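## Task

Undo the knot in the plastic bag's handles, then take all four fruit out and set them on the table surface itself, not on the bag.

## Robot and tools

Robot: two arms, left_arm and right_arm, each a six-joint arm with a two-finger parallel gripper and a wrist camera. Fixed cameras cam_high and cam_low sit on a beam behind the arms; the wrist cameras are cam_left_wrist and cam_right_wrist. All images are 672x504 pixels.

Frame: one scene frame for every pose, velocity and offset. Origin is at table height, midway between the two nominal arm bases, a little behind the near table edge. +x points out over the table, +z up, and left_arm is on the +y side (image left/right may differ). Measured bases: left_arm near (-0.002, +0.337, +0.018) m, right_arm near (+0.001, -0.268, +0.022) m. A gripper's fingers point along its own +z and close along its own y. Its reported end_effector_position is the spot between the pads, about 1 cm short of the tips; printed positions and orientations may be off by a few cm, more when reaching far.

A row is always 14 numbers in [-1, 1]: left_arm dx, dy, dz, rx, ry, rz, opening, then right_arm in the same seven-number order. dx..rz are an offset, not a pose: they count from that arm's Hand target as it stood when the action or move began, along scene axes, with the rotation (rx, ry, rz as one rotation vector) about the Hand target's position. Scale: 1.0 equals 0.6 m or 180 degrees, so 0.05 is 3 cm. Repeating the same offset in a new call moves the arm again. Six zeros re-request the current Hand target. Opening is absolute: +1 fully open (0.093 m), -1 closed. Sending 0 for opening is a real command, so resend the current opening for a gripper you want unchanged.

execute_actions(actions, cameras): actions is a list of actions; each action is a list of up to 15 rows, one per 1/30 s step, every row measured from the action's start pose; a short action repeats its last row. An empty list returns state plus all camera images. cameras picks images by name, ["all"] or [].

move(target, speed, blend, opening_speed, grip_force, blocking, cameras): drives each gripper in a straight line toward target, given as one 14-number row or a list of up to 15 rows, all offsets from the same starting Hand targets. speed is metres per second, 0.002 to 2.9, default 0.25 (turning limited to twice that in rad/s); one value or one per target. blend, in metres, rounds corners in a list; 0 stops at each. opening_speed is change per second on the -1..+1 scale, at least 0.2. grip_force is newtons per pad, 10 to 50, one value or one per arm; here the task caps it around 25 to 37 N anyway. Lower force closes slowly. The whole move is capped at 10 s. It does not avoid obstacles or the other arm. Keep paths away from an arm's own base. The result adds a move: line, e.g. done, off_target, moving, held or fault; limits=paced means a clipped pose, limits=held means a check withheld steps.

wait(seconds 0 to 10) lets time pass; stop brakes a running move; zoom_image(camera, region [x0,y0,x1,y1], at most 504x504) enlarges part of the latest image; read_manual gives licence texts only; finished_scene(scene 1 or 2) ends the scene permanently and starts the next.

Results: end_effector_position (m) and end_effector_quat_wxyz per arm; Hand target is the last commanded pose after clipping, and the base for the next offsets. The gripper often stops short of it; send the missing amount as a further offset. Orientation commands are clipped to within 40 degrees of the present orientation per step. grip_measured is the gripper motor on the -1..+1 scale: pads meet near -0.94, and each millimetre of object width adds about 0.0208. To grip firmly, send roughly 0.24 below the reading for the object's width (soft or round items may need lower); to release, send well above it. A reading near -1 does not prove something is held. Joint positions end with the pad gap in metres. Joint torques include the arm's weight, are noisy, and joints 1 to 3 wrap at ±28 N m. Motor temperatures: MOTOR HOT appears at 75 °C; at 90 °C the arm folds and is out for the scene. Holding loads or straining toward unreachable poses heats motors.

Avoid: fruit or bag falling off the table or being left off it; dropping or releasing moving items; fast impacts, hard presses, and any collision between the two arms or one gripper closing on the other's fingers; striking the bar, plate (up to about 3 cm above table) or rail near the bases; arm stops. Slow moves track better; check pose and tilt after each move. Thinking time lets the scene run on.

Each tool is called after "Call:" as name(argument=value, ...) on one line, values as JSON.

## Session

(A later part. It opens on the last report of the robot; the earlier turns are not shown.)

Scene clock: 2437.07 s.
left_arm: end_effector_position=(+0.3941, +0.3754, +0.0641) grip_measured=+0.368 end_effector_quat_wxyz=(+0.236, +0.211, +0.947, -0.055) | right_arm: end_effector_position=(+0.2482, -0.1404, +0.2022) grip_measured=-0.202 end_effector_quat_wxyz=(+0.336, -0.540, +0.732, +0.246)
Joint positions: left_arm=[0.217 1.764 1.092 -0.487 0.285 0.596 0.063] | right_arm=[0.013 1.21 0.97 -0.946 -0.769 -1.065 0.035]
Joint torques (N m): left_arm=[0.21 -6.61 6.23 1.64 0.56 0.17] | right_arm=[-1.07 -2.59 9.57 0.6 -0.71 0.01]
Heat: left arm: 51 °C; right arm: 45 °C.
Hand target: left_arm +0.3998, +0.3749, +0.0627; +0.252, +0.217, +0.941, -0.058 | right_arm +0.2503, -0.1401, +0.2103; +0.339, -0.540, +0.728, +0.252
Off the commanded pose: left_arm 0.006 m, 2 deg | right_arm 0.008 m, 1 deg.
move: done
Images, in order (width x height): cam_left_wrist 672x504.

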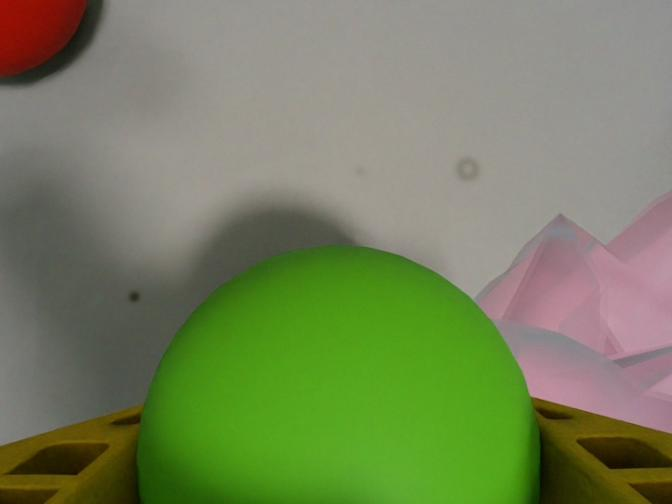

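Call:
move(target=[0.013,0.03,-0.032,0,0,0,0.2,0,0,0,0,0,0,-0.2], speed=0.05, cameras=[])

Call:
move(target=[0,0,-0.009,0,0,0,0.2,0,0,0,0,0,0,-0.2], speed=0.04, cameras=[])

Scene clock: 2440.67 s.
left_arm: end_effector_position=(+0.3966, +0.3923, +0.0403) grip_measured=+0.368 end_effector_quat_wxyz=(+0.230, +0.209, +0.949, -0.058) | right_arm: end_effector_position=(+0.2482, -0.1404, +0.2022) grip_measured=-0.202 end_effector_quat_wxyz=(+0.336, -0.540, +0.732, +0.246)
Joint positions: left_arm=[0.265 1.84 1.092 -0.439 0.304 0.64 0.063] | right_arm=[0.013 1.21 0.97 -0.946 -0.769 -1.065 0.035]
Joint torques (N m): left_arm=[0.16 -6.87 7.49 1.57 0.56 0.18] | right_arm=[-1.16 -2.47 9.69 0.56 -0.71 0.08]
Motor temperatures (°C): left_arm=[22 38 50 35 22 24 22] | right_arm=[24 42 45 30 26 26 24]
Heat: left arm: 50 °C; right arm: 45 °C.
Hand target: left_arm +0.4076, +0.3929, +0.0435; +0.253, +0.217, +0.941, -0.058 | right_arm +0.2503, -0.1401, +0.2103; +0.339, -0.540, +0.728, +0.252
Off the commanded pose: left_arm 0.012 m, 3 deg | right_arm 0.008 m, 1 deg.
move: off_target (left_arm)
No camera images: "cameras" was empty.

Scene clock: 2441.57 s.
left_arm: end_effector_position=(+0.4000, +0.3931, +0.0382) grip_measured=+0.368 end_effector_quat_wxyz=(+0.234, +0.210, +0.948, -0.056) | right_arm: end_effector_position=(+0.2482, -0.1404, +0.2022) grip_measured=-0.202 end_effector_quat_wxyz=(+0.336, -0.540, +0.732, +0.246)
Joint positions: left_arm=[0.265 1.85 1.092 -0.418 0.305 0.641 0.063] | right_arm=[0.013 1.21 0.97 -0.946 -0.769 -1.065 0.035]
Joint torques (N m): left_arm=[0.13 -6.76 6.65 1.64 0.58 0.17] | right_arm=[-0.96 -2.61 9.58 0.59 -0.71 0]
Heat: left arm: 50 °C; right arm: 45 °C.
Hand target: left_arm +0.4076, +0.3929, +0.0381; +0.252, +0.217, +0.941, -0.058 | right_arm +0.2503, -0.1401, +0.2103; +0.339, -0.540, +0.728, +0.252
Off the commanded pose: left_arm 0.008 m, 2 deg | right_arm 0.008 m, 1 deg.
move: done
No camera images: "cameras" was empty.

Call:
move(target=[[0,0,0.004,0,0,0,0.2,0,0,0,0,0,0,-0.2],[0,0,0.004,0,0,0,0.88,0,0,0,0,0,0,-0.2]], speed=0.05, opening_speed=0.35, cameras=["cam_left_wrist"])

Scene clock: 2447.27 s.
left_arm: end_effector_position=(+0.4001, +0.3926, +0.0384) grip_measured=+0.878 end_effector_quat_wxyz=(+0.235, +0.210, +0.947, -0.057) | right_arm: end_effector_position=(+0.2482, -0.1404, +0.2022) grip_measured=-0.202 end_effector_quat_wxyz=(+0.336, -0.540, +0.732, +0.246)
Joint positions: left_arm=[0.265 1.85 1.092 -0.418 0.308 0.641 0.087] | right_arm=[0.013 1.21 0.97 -0.946 -0.769 -1.065 0.035]
Joint torques (N m): left_arm=[0.09 -7.16 7.01 1.54 0.55 0.16] | right_arm=[-1.02 -2.56 9.68 0.61 -0.71 0.05]
Heat: left arm: 50 °C; right arm: 45 °C.
Hand target: left_arm +0.4076, +0.3929, +0.0405; +0.252, +0.217, +0.941, -0.058 | right_arm +0.2503, -0.1401, +0.2103; +0.339, -0.540, +0.728, +0.252
Off the commanded pose: left_arm 0.008 m, 2 deg | right_arm 0.008 m, 1 deg.
move: done
Images, in order (width x height): cam_left_wrist 672x504.

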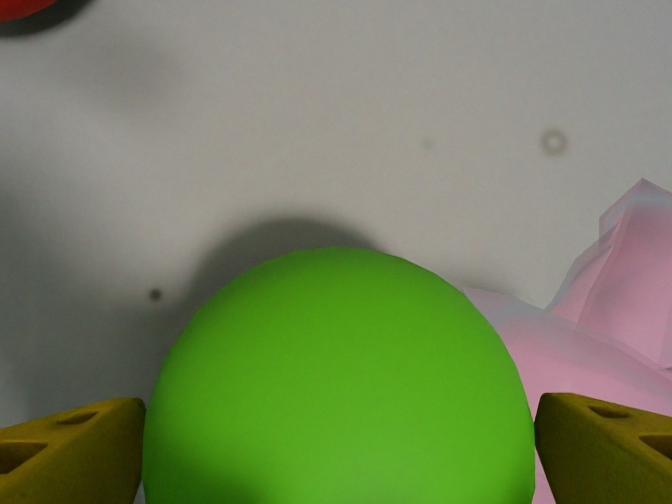

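Call:
move(target=[-0.095,0.05,0.19,0,0,0,0.88,0,0,0,0,0,0,-0.2], speed=0.1, cameras=["cam_left_wrist"])

Scene clock: 2453.03 s.
left_arm: end_effector_position=(+0.3531, +0.4253, +0.1425) grip_measured=+0.878 end_effector_quat_wxyz=(+0.247, +0.212, +0.944, -0.051) | right_arm: end_effector_position=(+0.2482, -0.1404, +0.2022) grip_measured=-0.202 end_effector_quat_wxyz=(+0.336, -0.540, +0.732, +0.246)
Joint positions: left_arm=[0.408 1.585 1.216 -0.826 0.363 0.781 0.087] | right_arm=[0.013 1.21 0.97 -0.946 -0.769 -1.065 0.035]
Joint torques (N m): left_arm=[0.25 -7.39 9.65 0.76 0.61 0.16] | right_arm=[-1.05 -2.45 9.62 0.58 -0.7 0.04]
Heat: left arm: 50 °C; right arm: 45 °C.
Hand target: left_arm +0.3505, +0.4229, +0.1544; +0.252, +0.217, +0.941, -0.058 | right_arm +0.2503, -0.1401, +0.2103; +0.339, -0.540, +0.728, +0.252
Off the commanded pose: left_arm 0.013 m, 1 deg | right_arm 0.008 m, 1 deg.
move: off_target (left_arm)
Images, in order (width x height): cam_left_wrist 672x504.

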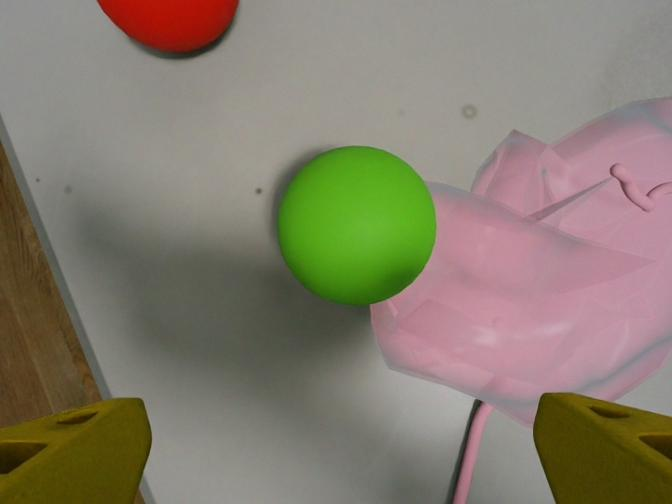

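Call:
move(target=[-0.171,-0.015,-0.115,0,0,-0.0779,-0.4,0,0,0,0,0,0,-0.2], speed=0.15, cameras=["cam_left_wrist"])

Scene clock: 2471.37 s.
left_arm: end_effector_position=(+0.2490, +0.4167, +0.0822) grip_measured=-0.398 end_effector_quat_wxyz=(+0.232, +0.327, +0.912, -0.086) | right_arm: end_effector_position=(+0.2482, -0.1404, +0.2022) grip_measured=-0.202 end_effector_quat_wxyz=(+0.336, -0.540, +0.732, +0.246)
Joint positions: left_arm=[0.608 1.409 0.824 -0.827 0.479 1.259 0.026] | right_arm=[0.013 1.21 0.97 -0.946 -0.769 -1.065 0.035]
Joint torques (N m): left_arm=[0.31 -5.48 5.91 0.67 0.77 0.18] | right_arm=[-0.84 -2.67 9.52 0.57 -0.74 0.04]
Heat: left arm: 51 °C; right arm: 45 °C.
Hand target: left_arm +0.2480, +0.4139, +0.0854; +0.243, +0.331, +0.908, -0.089 | right_arm +0.2503, -0.1401, +0.2103; +0.339, -0.540, +0.728, +0.252
Off the commanded pose: left_arm 0.004 m, 1 deg | right_arm 0.008 m, 1 deg.
move: done
Images, in order (width x height): cam_left_wrist 672x504.

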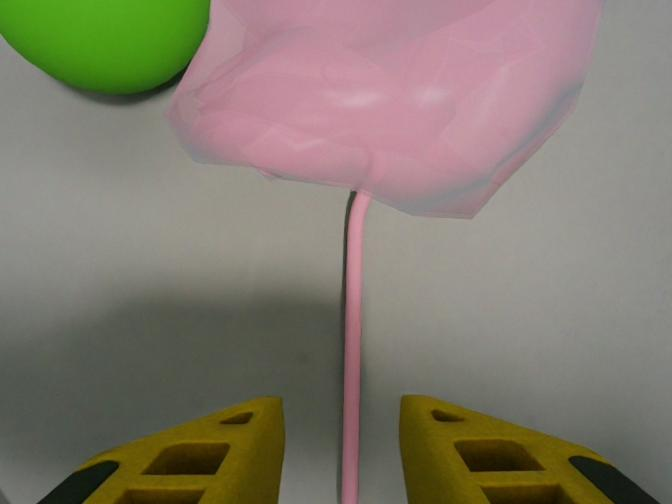

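Call:
move(target=[[0.05,-0.044,-0.112,0,0,0,-0.4,0,0,0,0,0,0,-0.2],[0.05,-0.044,-0.112,0,0,0,-1,0,0,0,0,0,0,-0.2]], speed=0.08, opening_speed=0.6, cameras=[])

Scene clock: 2479.40 s.
left_arm: end_effector_position=(+0.2772, +0.3877, +0.0231) grip_measured=-0.988 end_effector_quat_wxyz=(+0.244, +0.332, +0.906, -0.093) | right_arm: end_effector_position=(+0.2482, -0.1404, +0.2022) grip_measured=-0.202 end_effector_quat_wxyz=(+0.336, -0.540, +0.732, +0.246)
Joint positions: left_arm=[0.458 1.562 0.678 -0.447 0.479 1.104 0] | right_arm=[0.013 1.21 0.97 -0.946 -0.769 -1.065 0.035]
Joint torques (N m): left_arm=[-0.76 -4.08 4.97 1.17 0.34 -0.1] | right_arm=[-0.96 -2.58 9.66 0.62 -0.72 0.03]
Heat: left arm: 49 °C; right arm: 45 °C.
Hand target: left_arm +0.2780, +0.3875, +0.0182; +0.243, +0.330, +0.908, -0.089 | right_arm +0.2503, -0.1401, +0.2103; +0.339, -0.540, +0.728, +0.252
Off the commanded pose: left_arm 0.005 m, 1 deg | right_arm 0.008 m, 1 deg.
move: done
No camera images: "cameras" was empty.

Call:
move(target=[[0,0,0.005,0,0,0,-0.4,0,0,0,0,0,0,-0.2],[0.003,-0.003,-0.024,0,0,0,-0.4,0,0,0,0,0,0,-0.2],[0.003,-0.003,-0.024,0,0,0,-1,0,0,0,0,0,0,-0.2]], speed=0.06, opening_speed=0.6, cameras=[])

Scene clock: 2484.87 s.
left_arm: end_effector_position=(+0.2827, +0.3919, +0.0128) grip_measured=-0.912 end_effector_quat_wxyz=(+0.246, +0.332, +0.907, -0.078) | right_arm: end_effector_position=(+0.2482, -0.1404, +0.2022) grip_measured=-0.202 end_effector_quat_wxyz=(+0.336, -0.540, +0.732, +0.246)
Joint positions: left_arm=[0.452 1.596 0.661 -0.368 0.458 1.093 0.001] | right_arm=[0.013 1.21 0.97 -0.946 -0.769 -1.065 0.035]
Joint velocities: left_arm=[-0.012 -0.002 -0.017 0.154 0.007 0.022 0] | right_arm=[within noise]
Joint torques (N m): left_arm=[-0.99 -3.28 4.14 1.2 0.54 -0.07] | right_arm=[-0.9 -2.61 9.58 0.62 -0.72 0.02]
Heat: left arm: 48 °C; right arm: 45 °C.
Hand target: left_arm +0.2798, +0.3857, +0.0039; +0.243, +0.330, +0.908, -0.089 | right_arm +0.2503, -0.1401, +0.2103; +0.339, -0.540, +0.728, +0.252
Off the commanded pose: left_arm 0.011 m, 1 deg | right_arm 0.008 m, 1 deg.
move: off_target (left_arm)
No camera images: "cameras" was empty.

Call:
move(target=[[-0.017,-0.142,0.075,0,0,0,-1,0,0,0,0,0,0,-0.2],[-0.017,-0.292,0.075,0,0,0,-1,0,0,0,0,0,0,-0.2]], speed=0.09, blend=[0.03,0], cameras=["cam_high"])

Scene clock: 2492.27 s.
left_arm: end_effector_position=(+0.2583, +0.2139, +0.0447) grip_measured=-0.912 end_effector_quat_wxyz=(+0.224, +0.335, +0.910, -0.095) | right_arm: end_effector_position=(+0.2482, -0.1404, +0.2022) grip_measured=-0.202 end_effector_quat_wxyz=(+0.336, -0.540, +0.732, +0.246)
Joint positions: left_arm=[-0.34 1.349 0.576 -0.335 0.176 0.325 0.001] | right_arm=[0.013 1.21 0.97 -0.946 -0.769 -1.065 0.035]
Joint torques (N m): left_arm=[-0.79 -3.17 7.64 1.77 -0.02 -0.1] | right_arm=[-1.1 -2.65 9.68 0.6 -0.7 0]
Heat: left arm: 48 °C; right arm: 46 °C.
Hand target: left_arm +0.2695, +0.2106, +0.0488; +0.243, +0.330, +0.908, -0.089 | right_arm +0.2503, -0.1401, +0.2103; +0.339, -0.540, +0.728, +0.252
Off the commanded pose: left_arm 0.012 m, 2 deg | right_arm 0.008 m, 1 deg.
move: off_target (left_arm)
Images, in order (width x height): cam_high 672x504.

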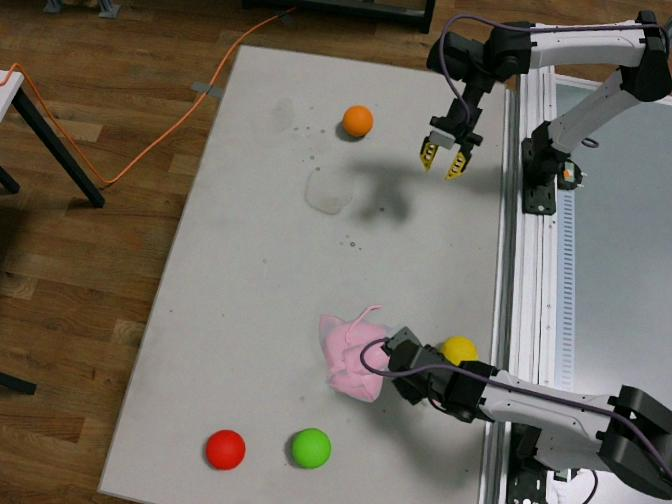

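Call:
move(target=[[0,0,-0.045,0,0,0,-1,0,0,0,0,0,0,-0.2],[0,0,-0.045,0,0,0,-0.3,0,0,0,0,0,0,-0.2],[-0.01,0.01,0.2,0,0,0,-0.3,0,0,0,0,0,0,-0.2],[0.03,0.14,0.25,0,0,0,-0.3,0,0,0,0,0,0,-0.2]], speed=[0.08,0.08,0.1,0.15], blend=[0,0,0.03,0], cameras=["cam_high"])

Scene clock: 2500.70 s.
left_arm: end_effector_position=(+0.2909, +0.2964, +0.1938) grip_measured=-0.302 end_effector_quat_wxyz=(+0.250, +0.326, +0.909, -0.077) | right_arm: end_effector_position=(+0.2482, -0.1404, +0.2022) grip_measured=-0.202 end_effector_quat_wxyz=(+0.336, -0.540, +0.732, +0.246)
Joint positions: left_arm=[0.031 1.256 1.121 -0.995 0.309 0.652 0.031] | right_arm=[0.013 1.21 0.97 -0.946 -0.769 -1.065 0.035]
Joint torques (N m): left_arm=[0.18 -3.04 10.15 0.86 0.56 0.15] | right_arm=[-1.03 -2.59 9.62 0.62 -0.73 0.02]
Heat: left arm: 48 °C; right arm: 46 °C.
Hand target: left_arm +0.2876, +0.2946, +0.1988; +0.243, +0.330, +0.908, -0.089 | right_arm +0.2503, -0.1401, +0.2103; +0.339, -0.540, +0.728, +0.252
Off the commanded pose: left_arm 0.006 m, 2 deg | right_arm 0.008 m, 1 deg.
move: done
Images, in order (width x height): cam_high 672x504.

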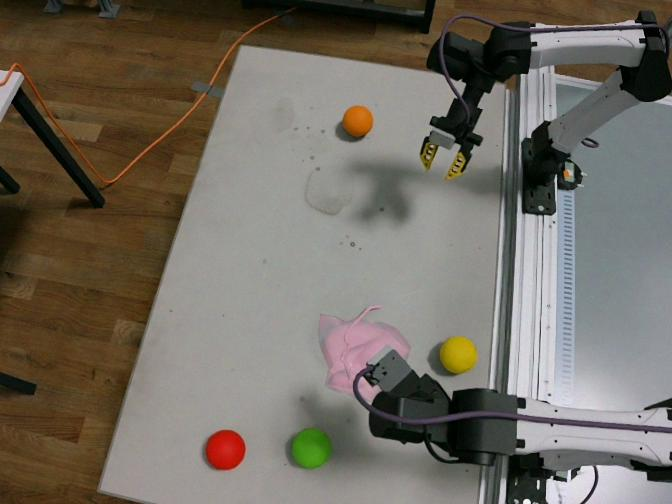

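Call:
finished_scene(scene=2)

The scene is finished: the task was done.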